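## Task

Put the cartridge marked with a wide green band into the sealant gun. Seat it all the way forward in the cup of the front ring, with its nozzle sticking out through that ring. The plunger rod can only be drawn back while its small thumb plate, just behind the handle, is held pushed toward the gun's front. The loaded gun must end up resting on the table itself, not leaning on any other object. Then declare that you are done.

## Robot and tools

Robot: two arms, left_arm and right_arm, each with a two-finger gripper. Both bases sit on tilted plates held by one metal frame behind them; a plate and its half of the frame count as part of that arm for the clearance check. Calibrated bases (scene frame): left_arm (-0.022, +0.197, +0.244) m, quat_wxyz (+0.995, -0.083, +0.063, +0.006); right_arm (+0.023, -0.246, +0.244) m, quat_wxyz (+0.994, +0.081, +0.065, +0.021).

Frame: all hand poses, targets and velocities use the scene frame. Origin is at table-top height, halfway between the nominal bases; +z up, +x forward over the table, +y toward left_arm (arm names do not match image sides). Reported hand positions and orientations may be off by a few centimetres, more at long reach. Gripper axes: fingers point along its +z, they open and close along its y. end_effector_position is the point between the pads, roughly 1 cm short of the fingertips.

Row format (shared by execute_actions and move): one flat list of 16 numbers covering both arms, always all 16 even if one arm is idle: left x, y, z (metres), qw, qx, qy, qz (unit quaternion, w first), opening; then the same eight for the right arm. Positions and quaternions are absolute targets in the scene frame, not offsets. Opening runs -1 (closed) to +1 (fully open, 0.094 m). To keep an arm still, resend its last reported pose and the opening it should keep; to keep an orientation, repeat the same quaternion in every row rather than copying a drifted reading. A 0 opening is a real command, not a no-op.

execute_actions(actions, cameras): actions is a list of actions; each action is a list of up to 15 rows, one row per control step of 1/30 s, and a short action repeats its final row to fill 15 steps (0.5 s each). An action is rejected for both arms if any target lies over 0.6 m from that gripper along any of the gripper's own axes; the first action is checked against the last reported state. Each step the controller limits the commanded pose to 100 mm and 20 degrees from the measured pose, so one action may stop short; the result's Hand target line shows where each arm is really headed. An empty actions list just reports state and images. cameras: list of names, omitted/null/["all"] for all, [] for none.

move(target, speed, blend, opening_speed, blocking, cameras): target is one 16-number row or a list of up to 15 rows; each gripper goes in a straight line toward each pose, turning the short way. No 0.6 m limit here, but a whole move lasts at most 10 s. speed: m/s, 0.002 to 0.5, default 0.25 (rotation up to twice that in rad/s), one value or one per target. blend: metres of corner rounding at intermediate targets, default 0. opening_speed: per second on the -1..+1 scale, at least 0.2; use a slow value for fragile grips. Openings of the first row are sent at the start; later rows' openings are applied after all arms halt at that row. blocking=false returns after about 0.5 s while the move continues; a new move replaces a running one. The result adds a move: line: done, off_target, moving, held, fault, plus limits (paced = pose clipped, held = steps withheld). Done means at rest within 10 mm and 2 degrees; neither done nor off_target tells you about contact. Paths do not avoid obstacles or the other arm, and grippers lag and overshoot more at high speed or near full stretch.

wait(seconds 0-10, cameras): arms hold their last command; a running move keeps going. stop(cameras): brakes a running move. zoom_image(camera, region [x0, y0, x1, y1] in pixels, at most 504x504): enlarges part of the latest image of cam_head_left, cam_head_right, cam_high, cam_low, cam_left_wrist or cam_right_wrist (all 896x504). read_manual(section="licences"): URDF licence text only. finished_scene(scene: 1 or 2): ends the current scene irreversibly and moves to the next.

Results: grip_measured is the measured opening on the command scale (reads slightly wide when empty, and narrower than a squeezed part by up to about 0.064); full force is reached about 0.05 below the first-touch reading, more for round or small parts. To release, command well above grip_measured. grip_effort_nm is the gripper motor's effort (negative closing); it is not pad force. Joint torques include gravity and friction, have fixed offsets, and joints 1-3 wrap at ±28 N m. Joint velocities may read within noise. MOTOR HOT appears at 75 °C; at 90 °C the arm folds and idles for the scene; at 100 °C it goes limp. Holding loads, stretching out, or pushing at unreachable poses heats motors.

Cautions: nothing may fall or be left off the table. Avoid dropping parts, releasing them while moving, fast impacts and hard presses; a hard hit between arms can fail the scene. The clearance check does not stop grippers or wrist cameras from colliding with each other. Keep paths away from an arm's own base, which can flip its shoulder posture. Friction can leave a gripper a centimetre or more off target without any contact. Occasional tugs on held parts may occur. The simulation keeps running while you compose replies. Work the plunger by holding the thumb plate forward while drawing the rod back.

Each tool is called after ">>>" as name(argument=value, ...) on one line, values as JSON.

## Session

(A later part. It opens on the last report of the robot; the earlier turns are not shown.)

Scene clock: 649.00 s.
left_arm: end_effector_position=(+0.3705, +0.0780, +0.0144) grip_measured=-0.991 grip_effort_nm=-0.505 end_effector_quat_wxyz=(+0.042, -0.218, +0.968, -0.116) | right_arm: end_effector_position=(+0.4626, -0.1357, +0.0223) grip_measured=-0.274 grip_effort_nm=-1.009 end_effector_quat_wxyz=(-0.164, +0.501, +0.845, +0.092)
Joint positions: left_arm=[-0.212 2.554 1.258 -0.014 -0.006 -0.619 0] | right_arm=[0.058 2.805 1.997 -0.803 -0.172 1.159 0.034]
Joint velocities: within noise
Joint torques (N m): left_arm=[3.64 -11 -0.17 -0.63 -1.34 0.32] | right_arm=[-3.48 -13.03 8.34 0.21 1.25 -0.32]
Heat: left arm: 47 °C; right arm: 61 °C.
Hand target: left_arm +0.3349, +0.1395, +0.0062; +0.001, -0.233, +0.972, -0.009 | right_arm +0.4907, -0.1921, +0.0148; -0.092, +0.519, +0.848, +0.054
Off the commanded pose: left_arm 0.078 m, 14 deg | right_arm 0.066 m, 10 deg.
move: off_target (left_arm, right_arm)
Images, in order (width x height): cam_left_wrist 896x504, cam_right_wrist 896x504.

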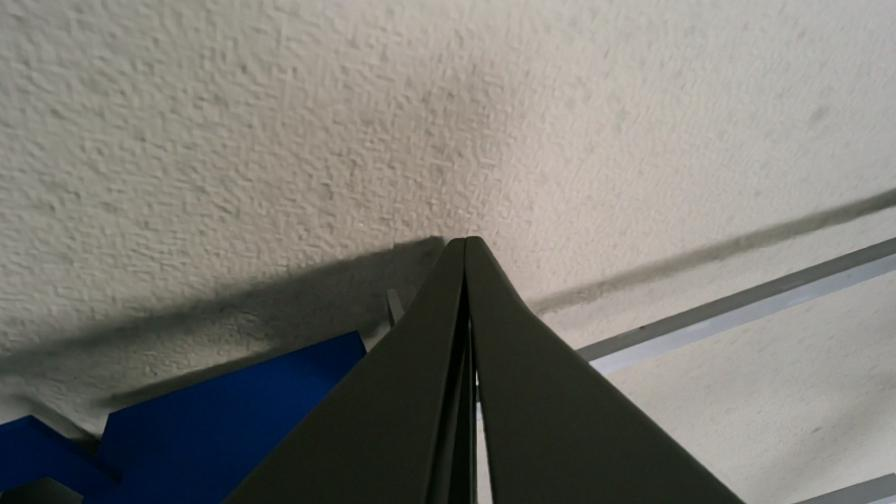

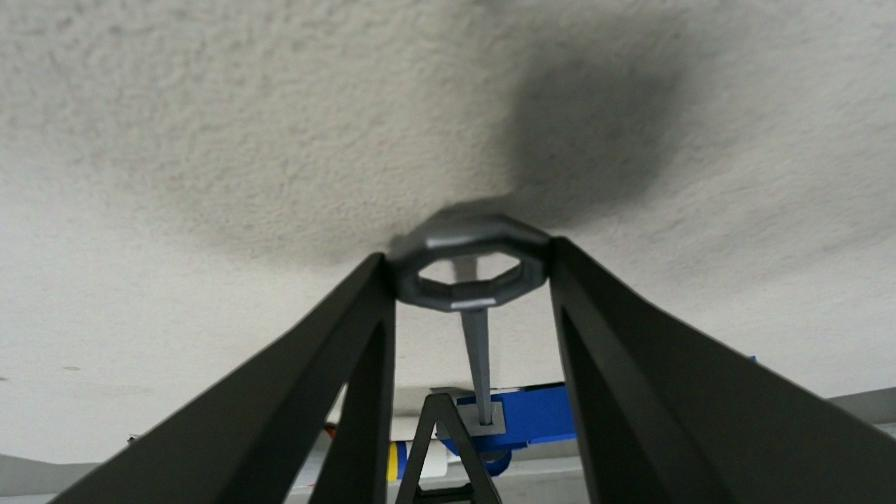

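>>> move(target=[[0.327,0.163,0.0,0,0.2377,-0.9713,0,-1,0.502,-0.206,-0.005,0.0894,-0.516,-0.850,-0.0545,-0.6]], speed=0.04, cameras=["cam_left_wrist","cam_right_wrist"])

Scene clock: 654.10 s.
left_arm: end_effector_position=(+0.3655, +0.0903, +0.0151) grip_measured=-0.991 grip_effort_nm=-0.510 end_effector_quat_wxyz=(+0.041, -0.218, +0.967, -0.126) | right_arm: end_effector_position=(+0.4630, -0.1434, +0.0141) grip_measured=-0.275 grip_effort_nm=-1.004 end_effector_quat_wxyz=(-0.182, +0.499, +0.842, +0.094)
Joint positions: left_arm=[-0.175 2.532 1.211 0.017 0.021 -0.585 0] | right_arm=[0.029 2.859 2.077 -0.862 -0.196 1.129 0.034]
Joint velocities: within noise
Joint torques (N m): left_arm=[4.27 -9.95 -0.55 -0.49 -1.54 0.39] | right_arm=[-3.97 -12.93 8.7 0.44 1.44 -0.34]
Heat: left arm: 48 °C; right arm: 63 °C.
Hand target: left_arm +0.3262, +0.1548, +0.0028; +0.000, -0.233, +0.973, -0.010 | right_arm +0.4960, -0.2066, +0.0025; -0.094, +0.520, +0.847, +0.052
Off the commanded pose: left_arm 0.084 m, 15 deg | right_arm 0.076 m, 12 deg.
move: off_target (left_arm, right_arm)
Images, in order (width x height): cam_left_wrist 896x504, cam_right_wrist 896x504.

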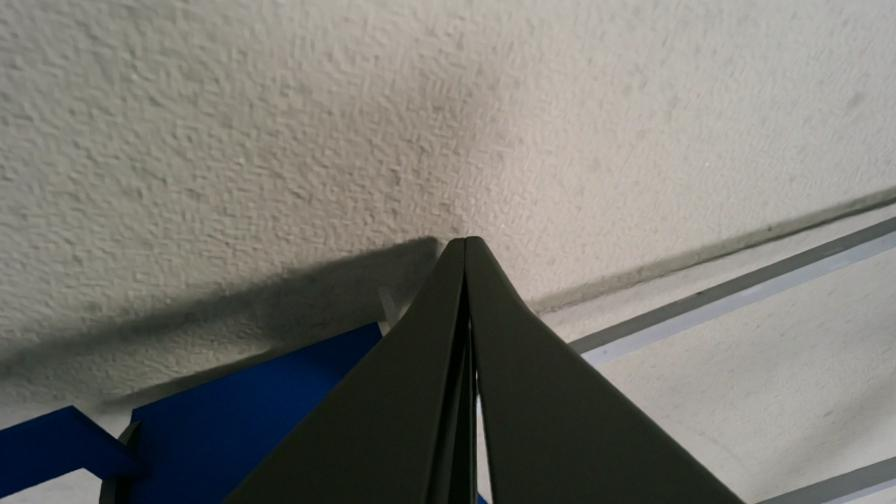

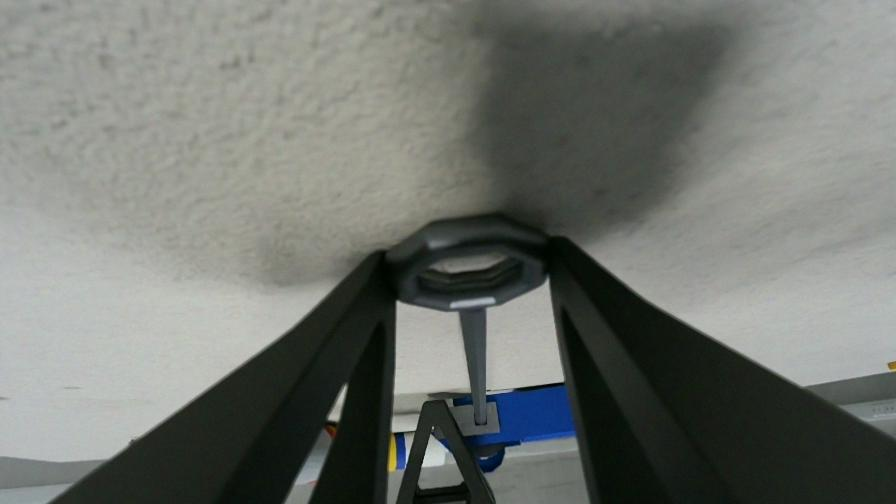

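>>> zoom_image(camera="cam_left_wrist", region=[0, 250, 450, 504])

Scaled by 1.120 from the camera's 896x504 image, which has a finer 1280x720 frame.

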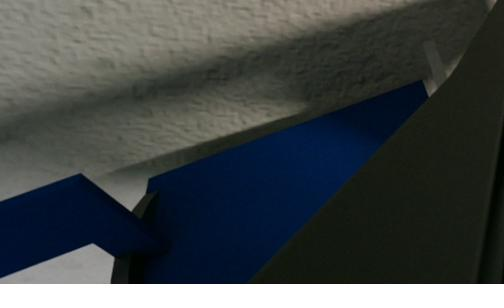

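>>> move(target=[[0.355,0.105,0.008,0,0.2377,-0.9713,0,-1,0.474,-0.162,0.008,0.0894,-0.516,-0.850,-0.0545,-0.6],[0.376,0.068,0.010,0,0.2377,-0.9713,0,-1,0.468,-0.147,0.008,0.0894,-0.516,-0.850,-0.0545,-0.6],[0.376,0.068,0.010,0,0.2377,-0.9713,0,-1,0.468,-0.147,0.008,0.0894,-0.516,-0.850,-0.0545,0.1],[0.37,0.068,0.16,0,0.2377,-0.9713,0,-1,0.45,-0.18,0.15,0.0894,-0.516,-0.850,-0.0545,0.3]], speed=0.1)

Scene clock: 663.97 s.
left_arm: end_effector_position=(+0.3637, +0.0720, +0.1381) grip_measured=-0.991 grip_effort_nm=-0.510 end_effector_quat_wxyz=(-0.017, -0.238, +0.971, +0.006) | right_arm: end_effector_position=(+0.4490, -0.1722, +0.1368) grip_measured=+0.297 grip_effort_nm=0.178 end_effector_quat_wxyz=(-0.097, +0.514, +0.850, +0.057)
Joint positions: left_arm=[-0.365 2.31 1.461 -0.698 -0.19 -0.834 0] | right_arm=[0.079 2.368 1.658 -0.829 -0.035 1.205 0.061]
Joint velocities: within noise
Joint torques (N m): left_arm=[-4.15 -13.5 5.31 0.03 -0.09 -0.12] | right_arm=[1.69 -15.19 4.75 -0.18 0.02 -0.05]
Heat: left arm: 48 °C; right arm: 65 °C.
Hand target: left_arm +0.3698, +0.0680, +0.1592; +0.000, -0.238, +0.971, +0.000 | right_arm +0.4499, -0.1799, +0.1495; -0.090, +0.516, +0.850, +0.054
Off the commanded pose: left_arm 0.023 m, 2 deg | right_arm 0.015 m, 1 deg.
move: off_target (left_arm, right_arm); target 3's new opening was sent with right_arm's hand 0.013 m and 5 deg from that target; target 4's new opening was sent with right_arm's hand 0.015 m and 1 deg from that target

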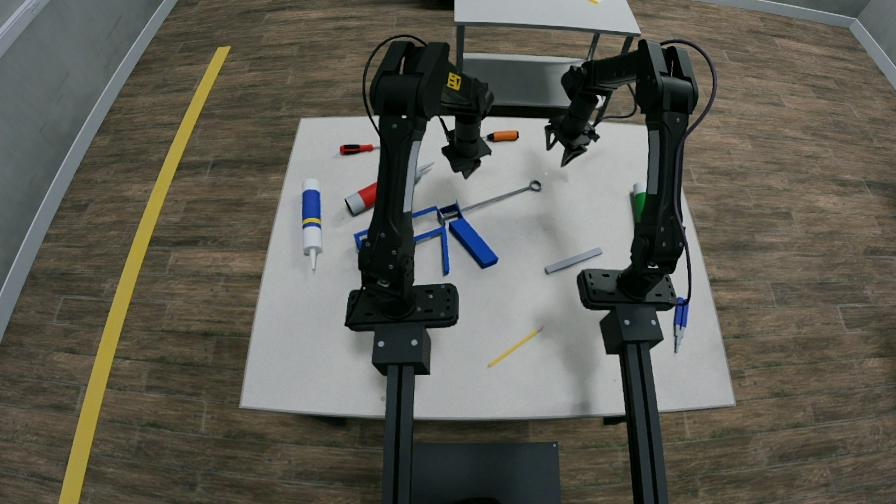

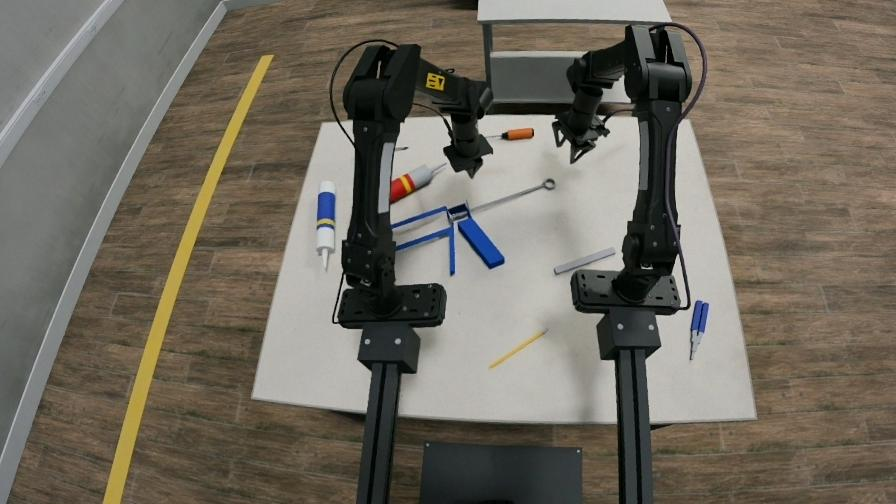

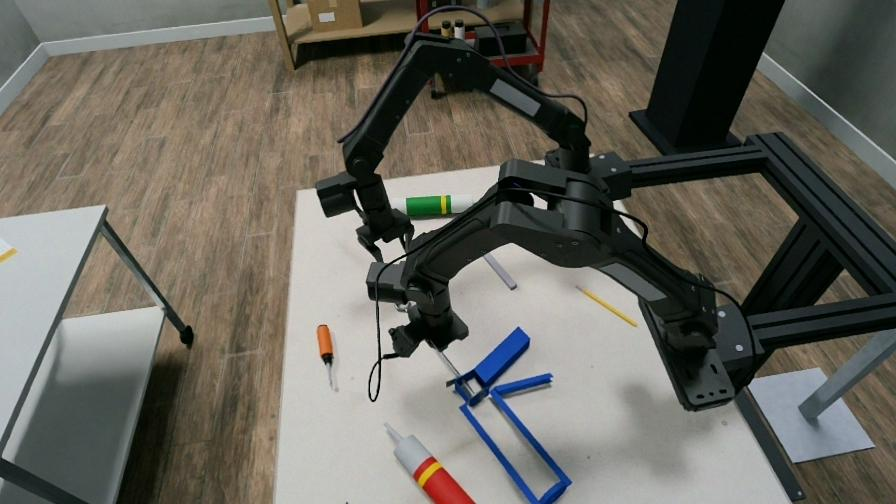

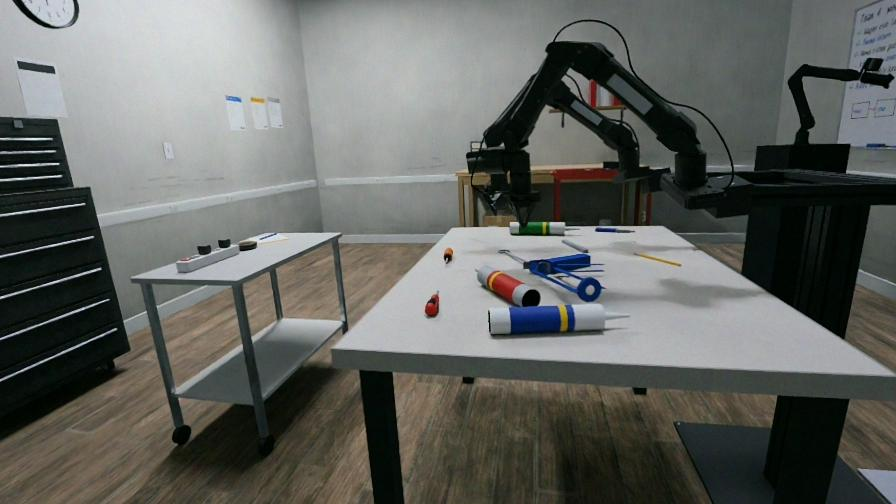

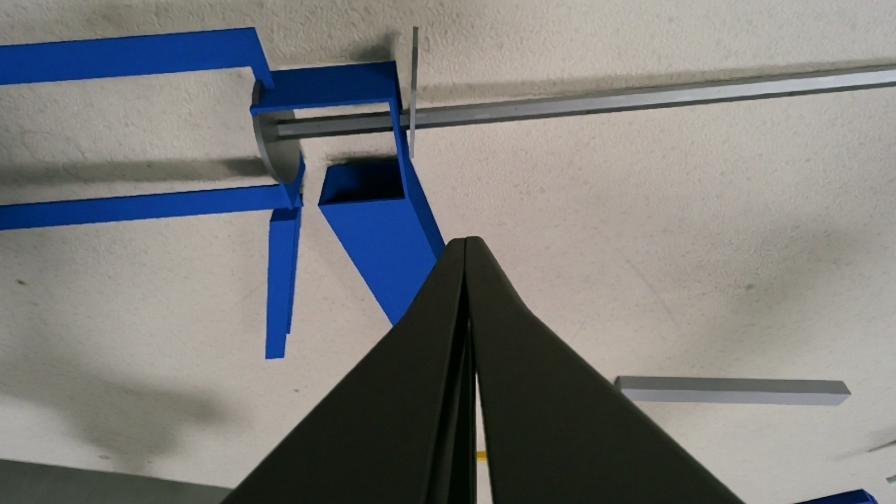

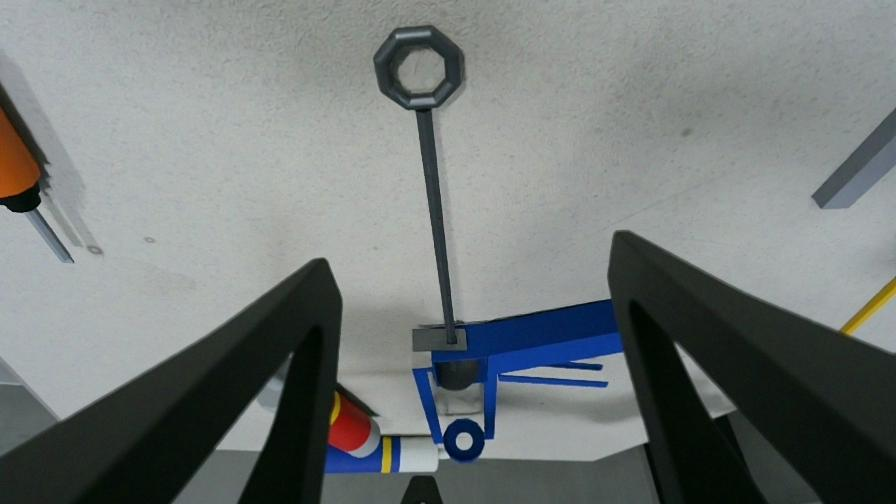

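>>> move(target=[[0.30,0.14,0.18,0,0.2377,-0.9713,0,-0.5,0.38,-0.33,0.2,0,0,-1,0,0.9],[0.28,0.16,0.18,0,0.2377,-0.9713,0,-0.5,0.325,-0.40,0.17,0,0,-1,0,0.9]], speed=0.25, blend=0.03, cameras=["cam_left_wrist","cam_right_wrist","cam_head_left"])

Scene clock: 682.27 s.
left_arm: end_effector_position=(+0.2702, +0.1586, +0.1703) grip_measured=-0.503 grip_effort_nm=0.144 end_effector_quat_wxyz=(-0.024, -0.236, +0.971, +0.012) | right_arm: end_effector_position=(+0.3162, -0.3975, +0.1618) grip_measured=+0.897 grip_effort_nm=0.178 end_effector_quat_wxyz=(-0.024, +0.001, +1.000, +0.004)
Joint positions: left_arm=[-0.222 1.883 0.923 -0.577 -0.19 -0.688 0.023] | right_arm=[-0.481 1.866 1.023 -0.585 0.1 -0.441 0.089]
Joint velocities: within noise
Joint torques (N m): left_arm=[-1.13 -9.89 3.82 0.33 -0.01 0.11] | right_arm=[0.72 -11.3 4.16 0.37 -0.12 -0.02]
Heat: left arm: 48 °C; right arm: 65 °C.
Hand target: left_arm +0.2797, +0.1600, +0.1799; +0.000, -0.238, +0.971, +0.000 | right_arm +0.3249, -0.4000, +0.1701; +0.000, +0.000, +1.000, +0.000
Off the commanded pose: left_arm 0.014 m, 3 deg | right_arm 0.012 m, 3 deg.
move: off_target (left_arm, right_arm)
Images, in order (width x height): cam_head_left 896x504, cam_left_wrist 896x504, cam_right_wrist 896x504.

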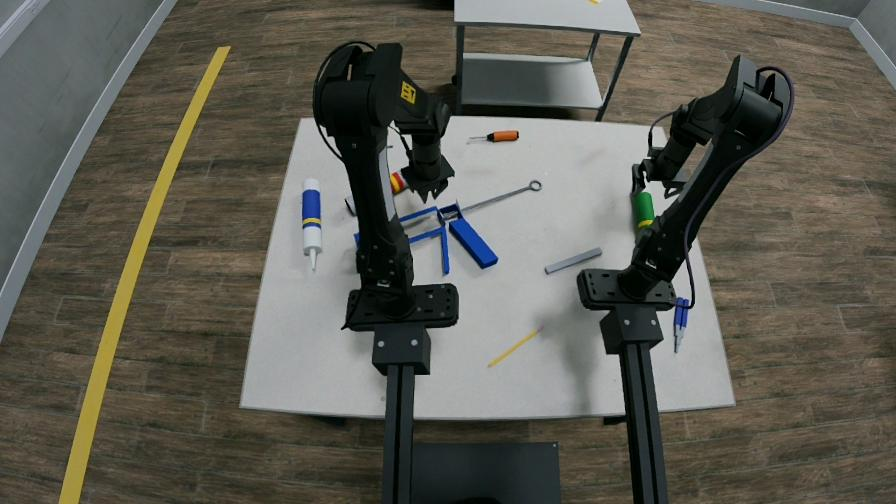

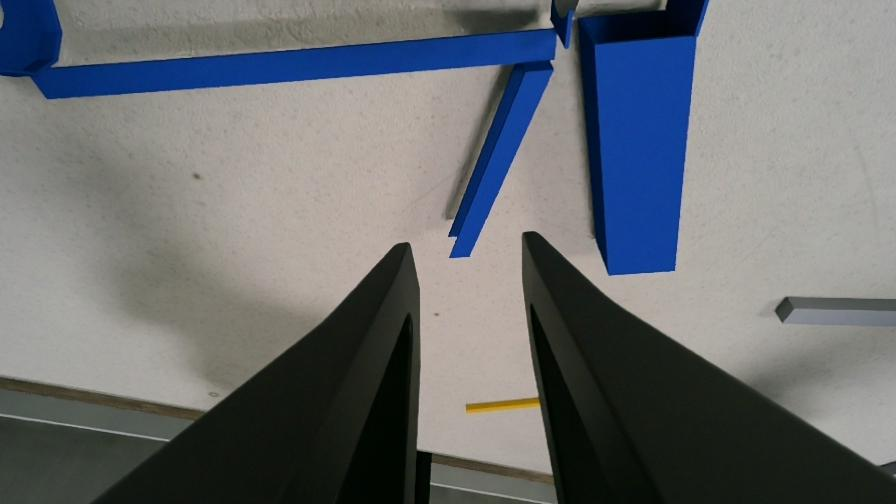

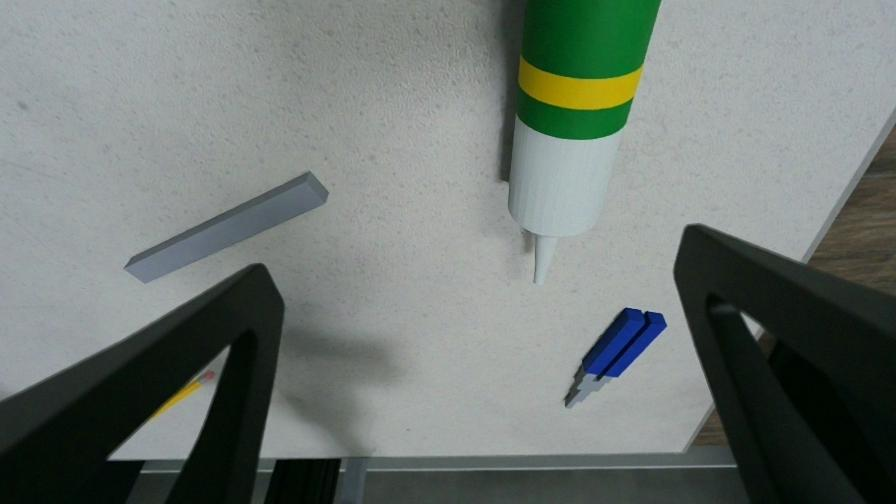

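>>> move(target=[[0.28,0.16,0.18,0,0.2377,-0.9713,0,-0.5,0.348,-0.425,0.14,0,0,-1,0,0.9]], speed=0.2, cameras=["cam_right_wrist","cam_head_left"])

Scene clock: 693.13 s.
left_arm: end_effector_position=(+0.2705, +0.1586, +0.1703) grip_measured=-0.503 grip_effort_nm=0.144 end_effector_quat_wxyz=(-0.024, -0.236, +0.971, +0.012) | right_arm: end_effector_position=(+0.3384, -0.4199, +0.1408) grip_measured=+0.897 grip_effort_nm=0.173 end_effector_quat_wxyz=(-0.015, -0.001, +1.000, +0.000)
Joint positions: left_arm=[-0.222 1.883 0.923 -0.576 -0.19 -0.688 0.023] | right_arm=[-0.518 1.988 1.128 -0.544 0.092 -0.484 0.089]
Joint velocities: within noise
Joint torques (N m): left_arm=[-1.14 -9.76 3.88 0.32 0.03 0.16] | right_arm=[0.23 -8.4 6.37 0.37 -0.06 -0.09]
Heat: left arm: 46 °C; right arm: 65 °C.
Hand target: left_arm +0.2798, +0.1600, +0.1798; +0.000, -0.238, +0.971, +0.000 | right_arm +0.3479, -0.4251, +0.1404; +0.000, +0.000, +1.000, +0.000
Off the commanded pose: left_arm 0.014 m, 3 deg | right_arm 0.011 m, 2 deg.
move: off_target (left_arm, right_arm)
Images, in order (width x height): cam_head_left 896x504, cam_right_wrist 896x504.

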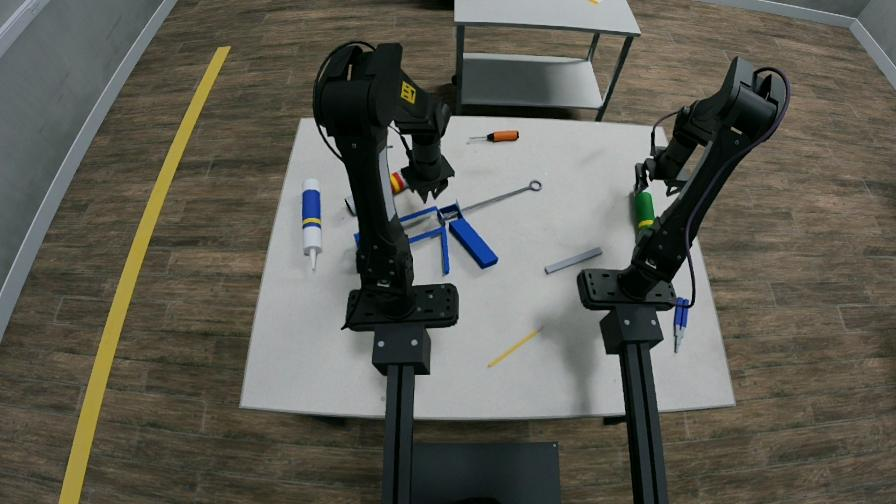

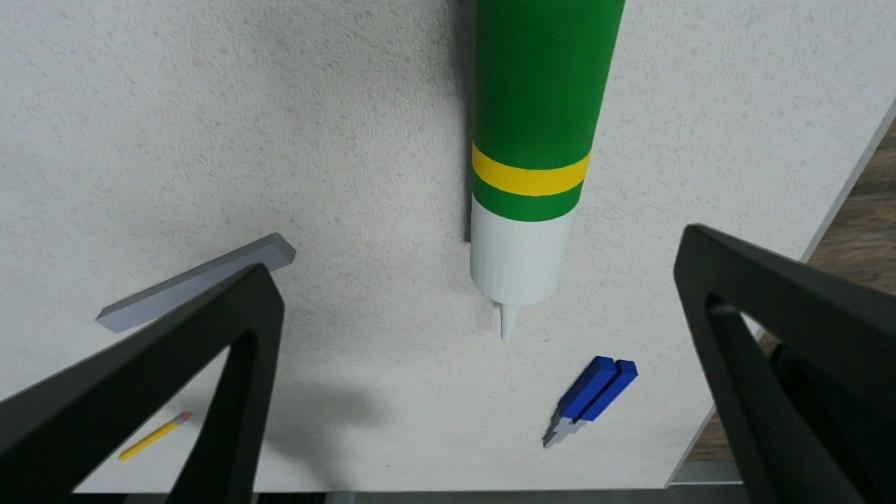

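>>> move(target=[[0.28,0.16,0.18,0,0.2377,-0.9713,0,-0.5,0.348,-0.448,0.10,0,-0.049,-0.9988,0,0.9]], speed=0.2, cameras=["cam_right_wrist","cam_high"])

Scene clock: 702.27 s.
left_arm: end_effector_position=(+0.2706, +0.1585, +0.1703) grip_measured=-0.503 grip_effort_nm=0.149 end_effector_quat_wxyz=(-0.023, -0.235, +0.972, +0.012) | right_arm: end_effector_position=(+0.3391, -0.4431, +0.1017) grip_measured=+0.897 grip_effort_nm=0.178 end_effector_quat_wxyz=(-0.014, +0.042, +0.999, +0.001)
Joint positions: left_arm=[-0.222 1.883 0.923 -0.575 -0.19 -0.687 0.023] | right_arm=[-0.584 2.127 1.179 -0.451 0.079 -0.461 0.089]
Joint velocities: within noise
Joint torques (N m): left_arm=[-1.28 -9.8 3.85 0.31 -0.04 0.16] | right_arm=[0.38 -9.07 5.82 0.36 -0.07 0.04]
Heat: left arm: 45 °C; right arm: 62 °C.
Hand target: left_arm +0.2798, +0.1600, +0.1798; +0.000, -0.238, +0.971, +0.000 | right_arm +0.3479, -0.4479, +0.1003; +0.000, +0.049, +0.999, +0.000
Off the commanded pose: left_arm 0.014 m, 3 deg | right_arm 0.010 m, 2 deg.
move: off_target (left_arm)
Images, in order (width x height): cam_high 896x504, cam_right_wrist 896x504.

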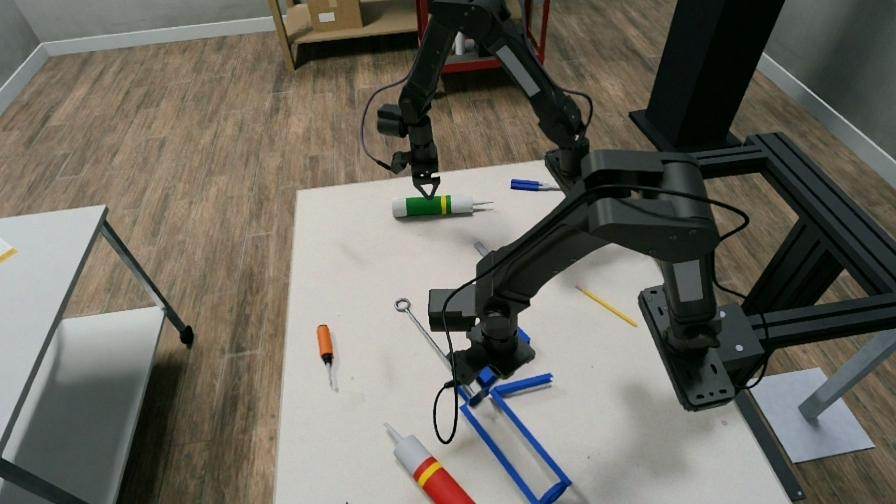

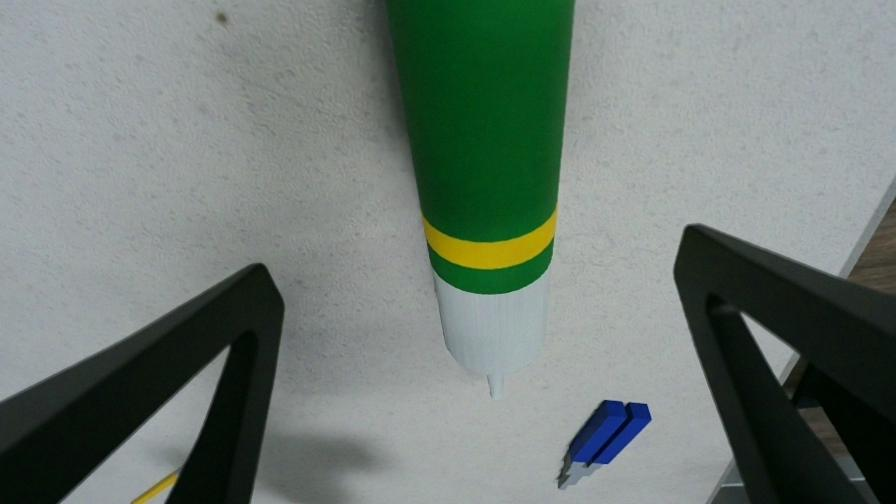

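>>> move(target=[[0.28,0.16,0.18,0,0.2377,-0.9713,0,-0.5,0.347,-0.453,0.033,0,-0.054,-0.9985,0,0.9]], speed=0.12, cameras=["cam_right_wrist","cam_high"])

Scene clock: 710.13 s.
left_arm: end_effector_position=(+0.2707, +0.1585, +0.1703) grip_measured=-0.503 grip_effort_nm=0.139 end_effector_quat_wxyz=(-0.023, -0.235, +0.972, +0.012) | right_arm: end_effector_position=(+0.3408, -0.4482, +0.0361) grip_measured=+0.897 grip_effort_nm=0.173 end_effector_quat_wxyz=(-0.012, +0.052, +0.999, +0.000)
Joint positions: left_arm=[-0.222 1.883 0.923 -0.575 -0.19 -0.687 0.023] | right_arm=[-0.605 2.341 1.232 -0.285 0.075 -0.464 0.089]
Joint velocities: within noise
Joint torques (N m): left_arm=[-1.09 -9.74 3.75 0.35 0.02 0.13] | right_arm=[0.1 -9.57 4.79 0.37 -0.11 -0.05]
Heat: left arm: 45 °C; right arm: 60 °C.
Hand target: left_arm +0.2798, +0.1600, +0.1798; +0.000, -0.238, +0.971, +0.000 | right_arm +0.3469, -0.4531, +0.0333; +0.000, +0.054, +0.999, +0.000
Off the commanded pose: left_arm 0.014 m, 3 deg | right_arm 0.008 m, 1 deg.
move: off_target (left_arm)
Images, in order (width x height): cam_high 896x504, cam_right_wrist 896x504.

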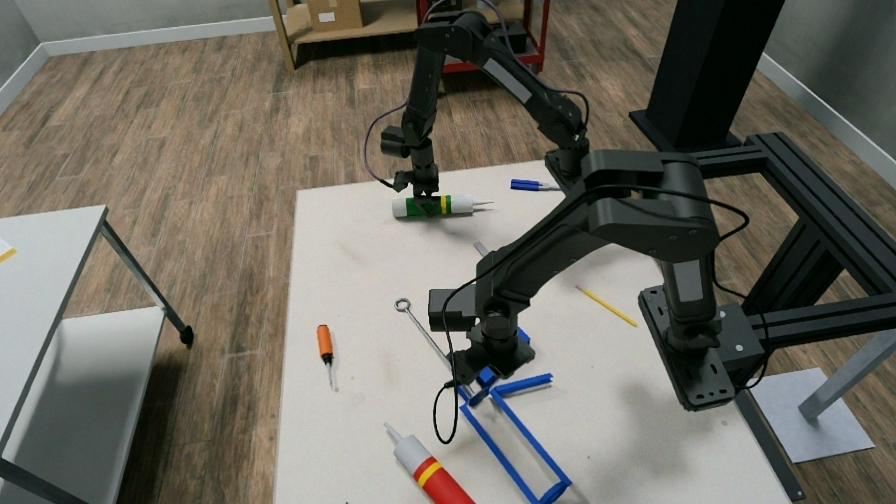

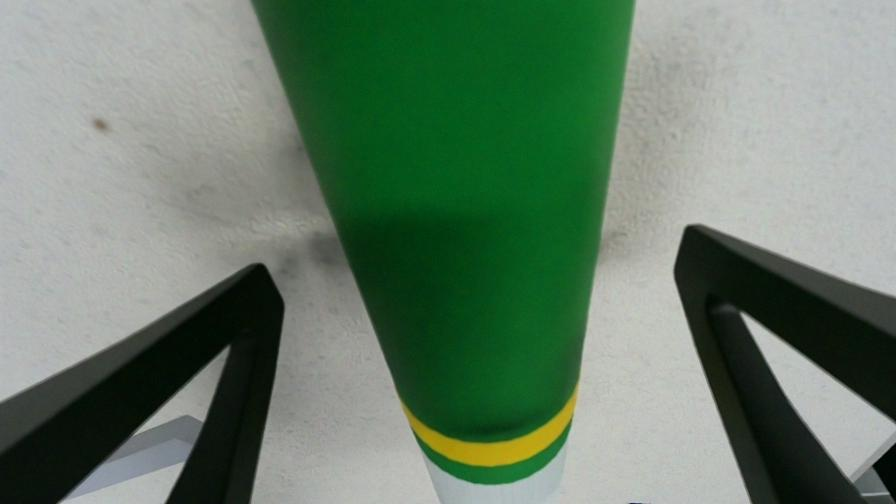

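>>> move(target=[[0.28,0.16,0.18,0,0.2377,-0.9713,0,-0.5,0.347,-0.453,0.033,0,-0.054,-0.9985,0,-0.1]], opening_speed=0.6, cameras=[])

>>> move(target=[[0.28,0.16,0.18,0,0.2377,-0.9713,0,-0.5,0.347,-0.443,0.14,0,-0.054,-0.9985,0,-0.1],[0.325,-0.30,0.16,0,-0.18,-0.9837,0,-0.1],[0.303,-0.175,0.14,0,-0.3008,-0.9537,0,-0.1]], speed=0.12)

Scene clock: 716.27 s.
left_arm: end_effector_position=(+0.2707, +0.1585, +0.1703) grip_measured=-0.503 grip_effort_nm=0.149 end_effector_quat_wxyz=(-0.023, -0.235, +0.972, +0.012) | right_arm: end_effector_position=(+0.3413, -0.4482, +0.0361) grip_measured=+0.005 grip_effort_nm=-0.979 end_effector_quat_wxyz=(-0.011, +0.052, +0.999, +0.000)
Joint positions: left_arm=[-0.222 1.883 0.923 -0.575 -0.19 -0.687 0.023] | right_arm=[-0.605 2.341 1.232 -0.283 0.074 -0.464 0.047]
Joint velocities: within noise
Joint torques (N m): left_arm=[-1.09 -9.78 3.85 0.3 0.03 0.15] | right_arm=[0.03 -9.44 4.68 0.38 -0.1 -0.03]
Heat: left arm: 45 °C; right arm: 59 °C.
Hand target: left_arm +0.2798, +0.1600, +0.1798; +0.000, -0.238, +0.971, +0.000 | right_arm +0.3469, -0.4531, +0.0332; +0.000, +0.054, +0.999, +0.000
Off the commanded pose: left_arm 0.014 m, 3 deg | right_arm 0.008 m, 1 deg.
move: off_target (left_arm)
No camera images: "cameras" was empty.


>>> move(target=[[0.28,0.16,0.18,0,0.2377,-0.9713,0,-0.5,0.347,-0.443,0.14,0,-0.054,-0.9985,0,-0.1],[0.28,0.16,0.18,0,0.2377,-0.9713,0,-0.5,0.325,-0.30,0.16,0,-0.18,-0.9837,0,-0.1],[0.28,0.16,0.18,0,0.2377,-0.9713,0,-0.5,0.303,-0.175,0.14,0,-0.3008,-0.9537,0,-0.1]], speed=0.12, blend=0.02)

Scene clock: 722.93 s.
left_arm: end_effector_position=(+0.2707, +0.1585, +0.1703) grip_measured=-0.503 grip_effort_nm=0.149 end_effector_quat_wxyz=(-0.023, -0.235, +0.972, +0.012) | right_arm: end_effector_position=(+0.2962, -0.1781, +0.1386) grip_measured=+0.002 grip_effort_nm=-1.009 end_effector_quat_wxyz=(-0.012, +0.302, +0.953, -0.001)
Joint positions: left_arm=[-0.222 1.883 0.923 -0.575 -0.19 -0.687 0.023] | right_arm=[0.248 1.941 0.808 -0.375 0.179 0.898 0.047]
Joint velocities: within noise
Joint torques (N m): left_arm=[-1.25 -9.81 3.82 0.34 0 0.15] | right_arm=[2.63 -7.21 4.68 0.32 0.13 0.14]
Heat: left arm: 44 °C; right arm: 59 °C.
Hand target: left_arm +0.2798, +0.1600, +0.1798; +0.000, -0.238, +0.971, +0.000 | right_arm +0.3029, -0.1750, +0.1401; +0.000, +0.301, +0.954, +0.000
Off the commanded pose: left_arm 0.014 m, 3 deg | right_arm 0.008 m, 1 deg.
move: off_target (left_arm)

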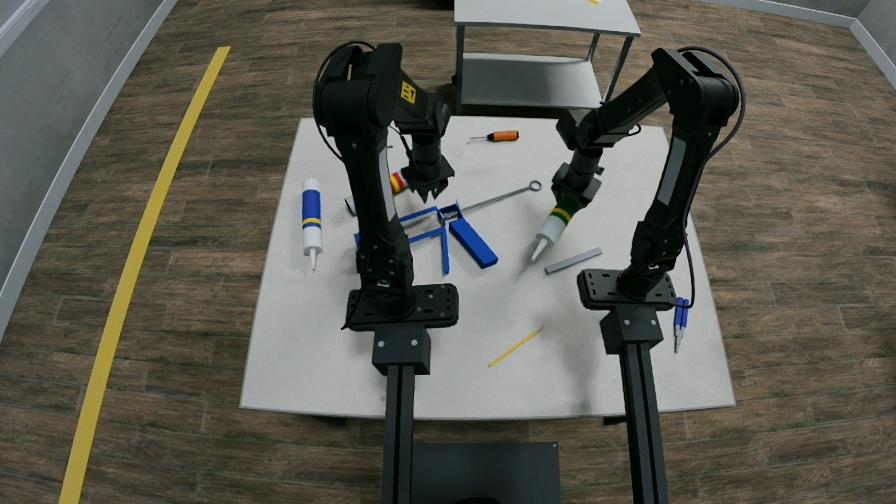

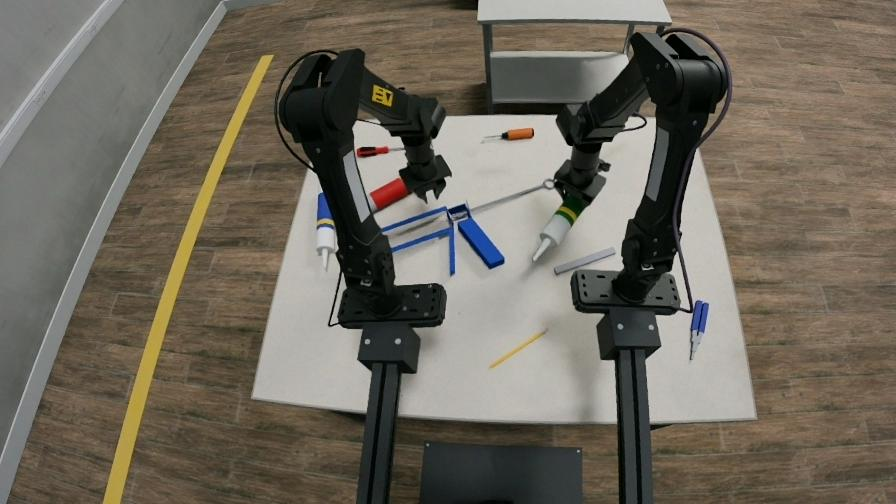

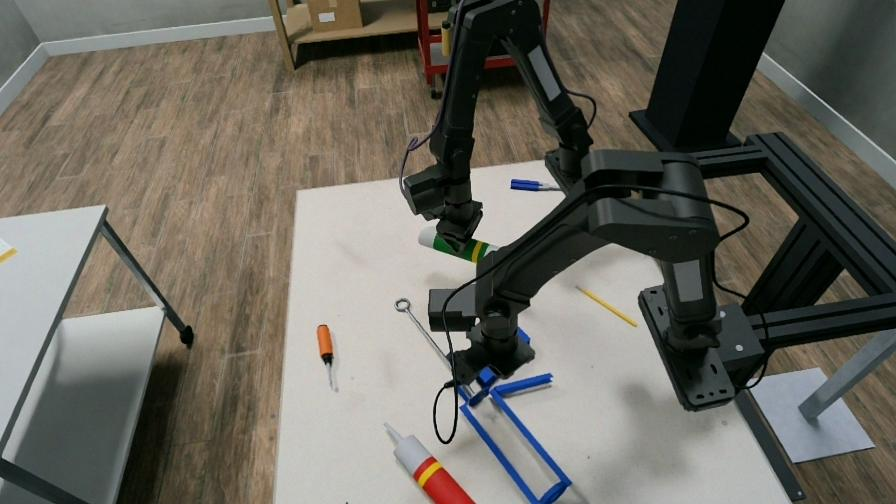

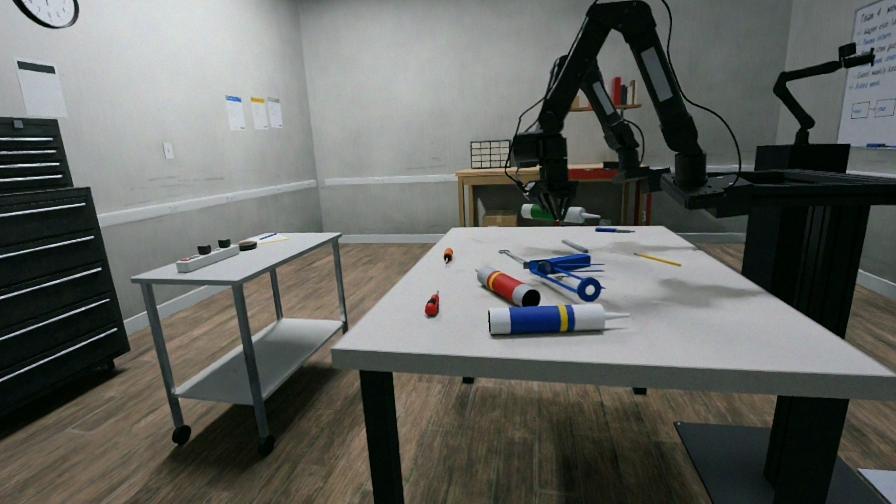

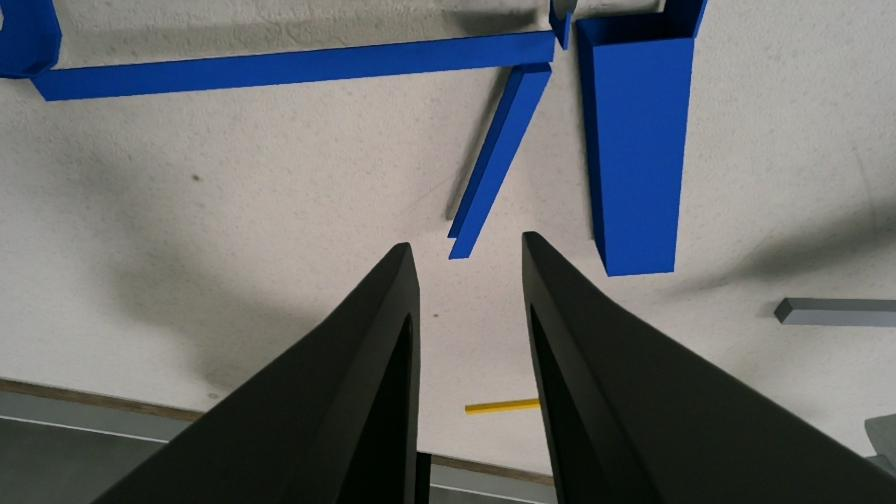

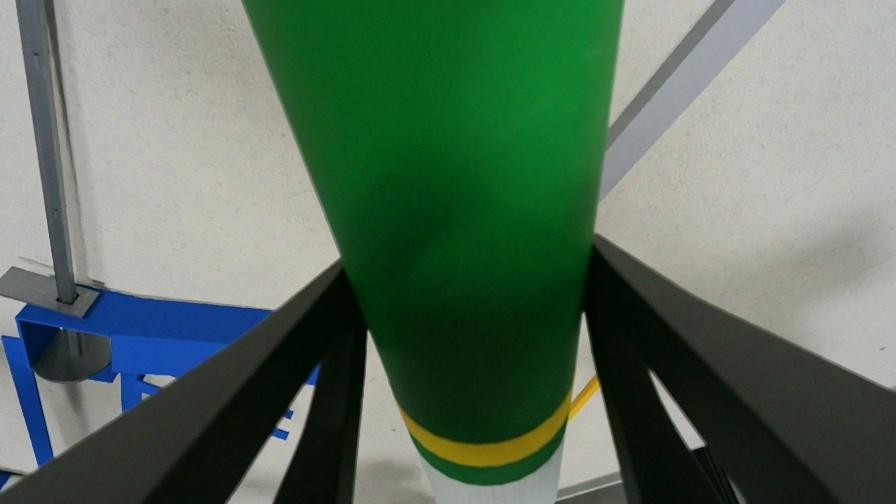

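>>> move(target=[[0.28,0.16,0.18,0,0.2377,-0.9713,0,-0.5,0.307,-0.170,0.07,0,-0.3008,-0.9537,0,-0.1],[0.28,0.16,0.18,0,0.2377,-0.9713,0,-0.5,0.307,-0.170,0.034,0,-0.3008,-0.9537,0,-0.1]], speed=[0.12,0.04])

Scene clock: 728.67 s.
left_arm: end_effector_position=(+0.2708, +0.1585, +0.1703) grip_measured=-0.503 grip_effort_nm=0.149 end_effector_quat_wxyz=(-0.023, -0.236, +0.972, +0.012) | right_arm: end_effector_position=(+0.2989, -0.1688, +0.0350) grip_measured=+0.002 grip_effort_nm=-1.009 end_effector_quat_wxyz=(-0.010, +0.299, +0.954, -0.002)
Joint positions: left_arm=[-0.222 1.883 0.923 -0.574 -0.19 -0.687 0.023] | right_arm=[0.21 2.358 0.868 -0.008 0.18 0.855 0.047]
Joint velocities: within noise
Joint torques (N m): left_arm=[-1.13 -9.73 3.79 0.32 0.01 0.14] | right_arm=[1.25 -8.2 3.03 0.33 0.09 -0.05]
Heat: left arm: 44 °C; right arm: 58 °C.
Hand target: left_arm +0.2798, +0.1600, +0.1798; +0.000, -0.238, +0.971, +0.000 | right_arm +0.3070, -0.1700, +0.0342; +0.000, +0.301, +0.954, +0.000
Off the commanded pose: left_arm 0.013 m, 3 deg | right_arm 0.008 m, 1 deg.
move: off_target (left_arm)

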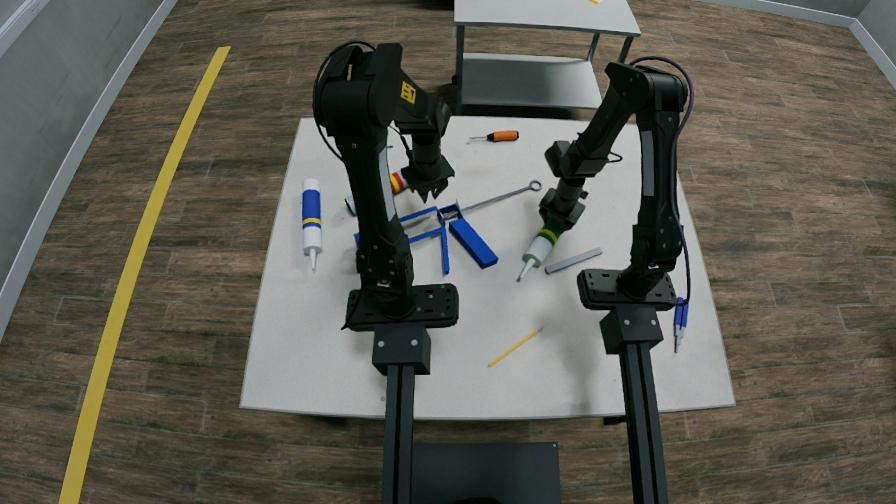

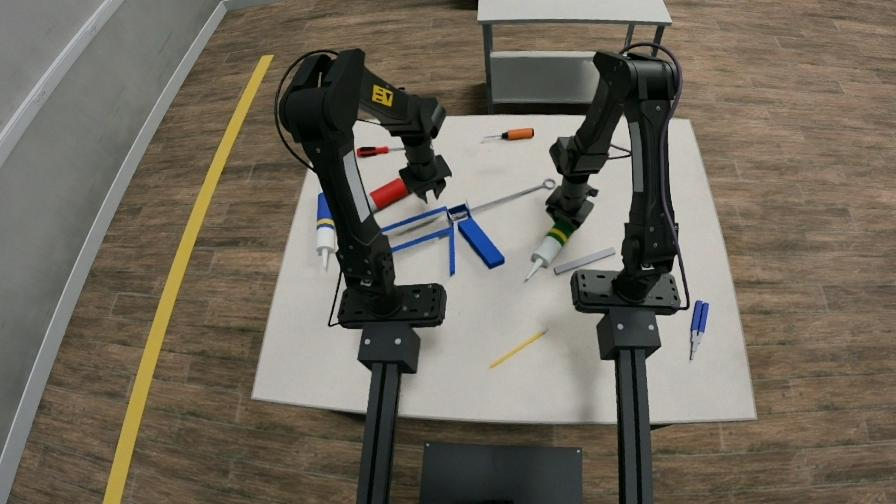

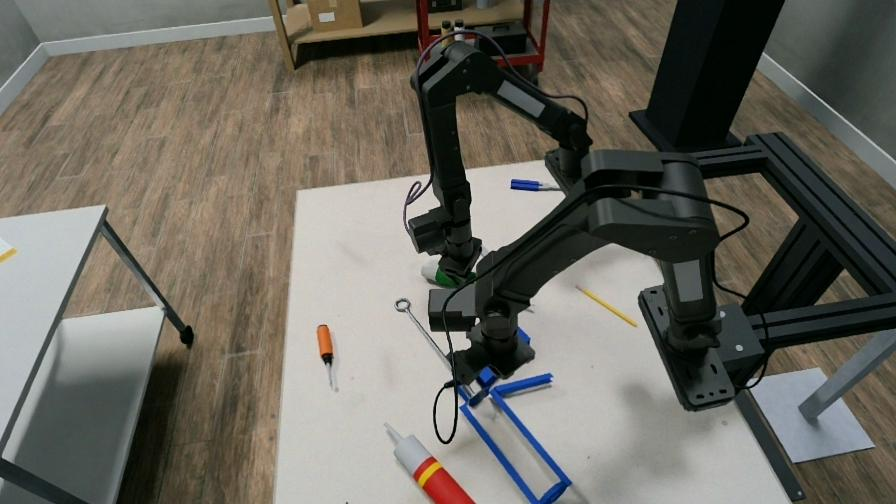

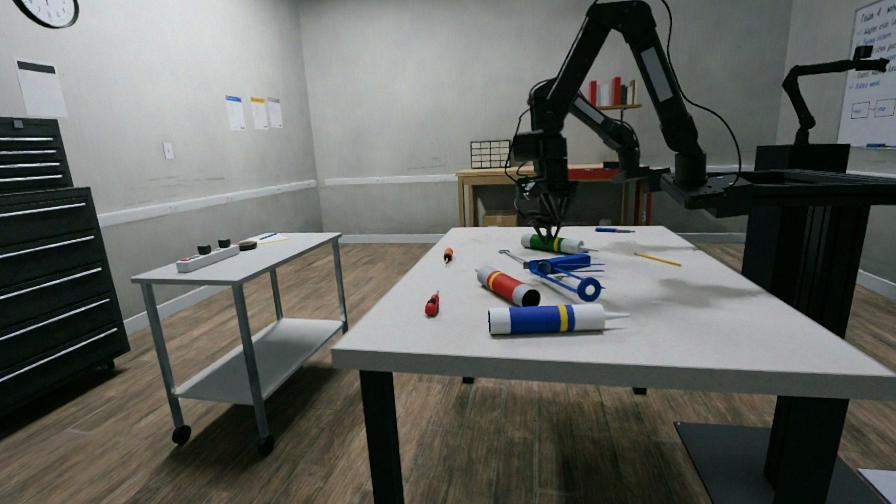

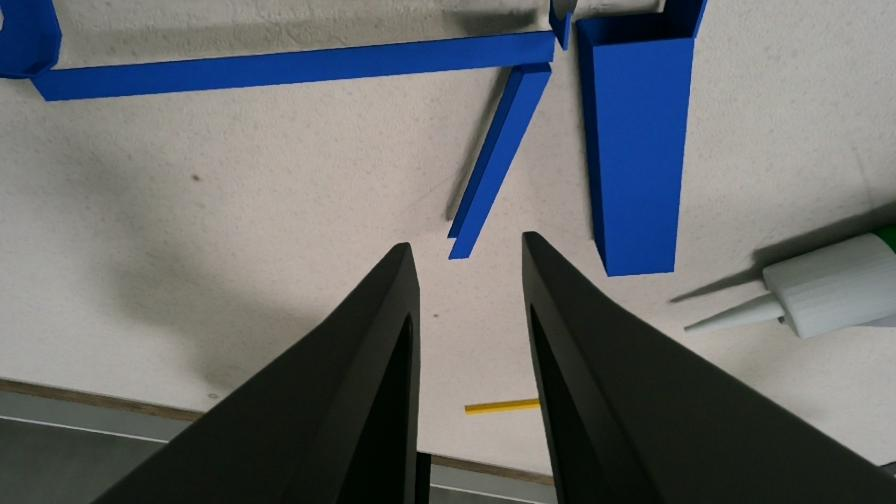

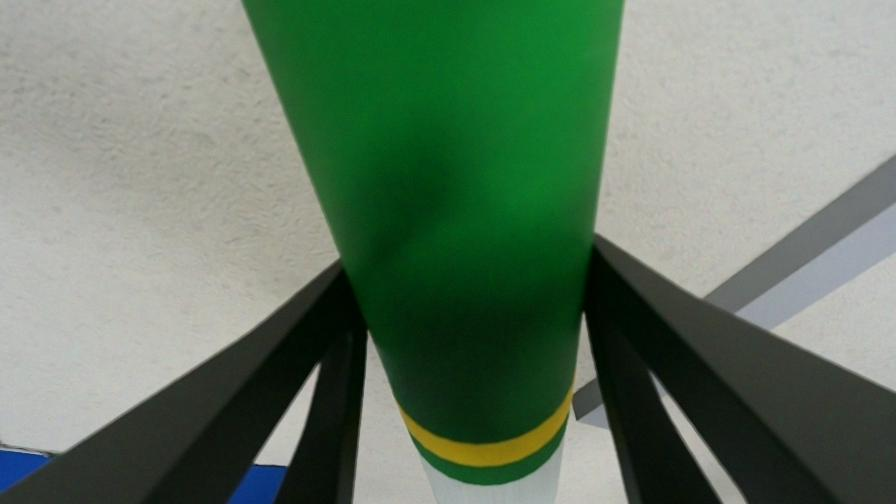

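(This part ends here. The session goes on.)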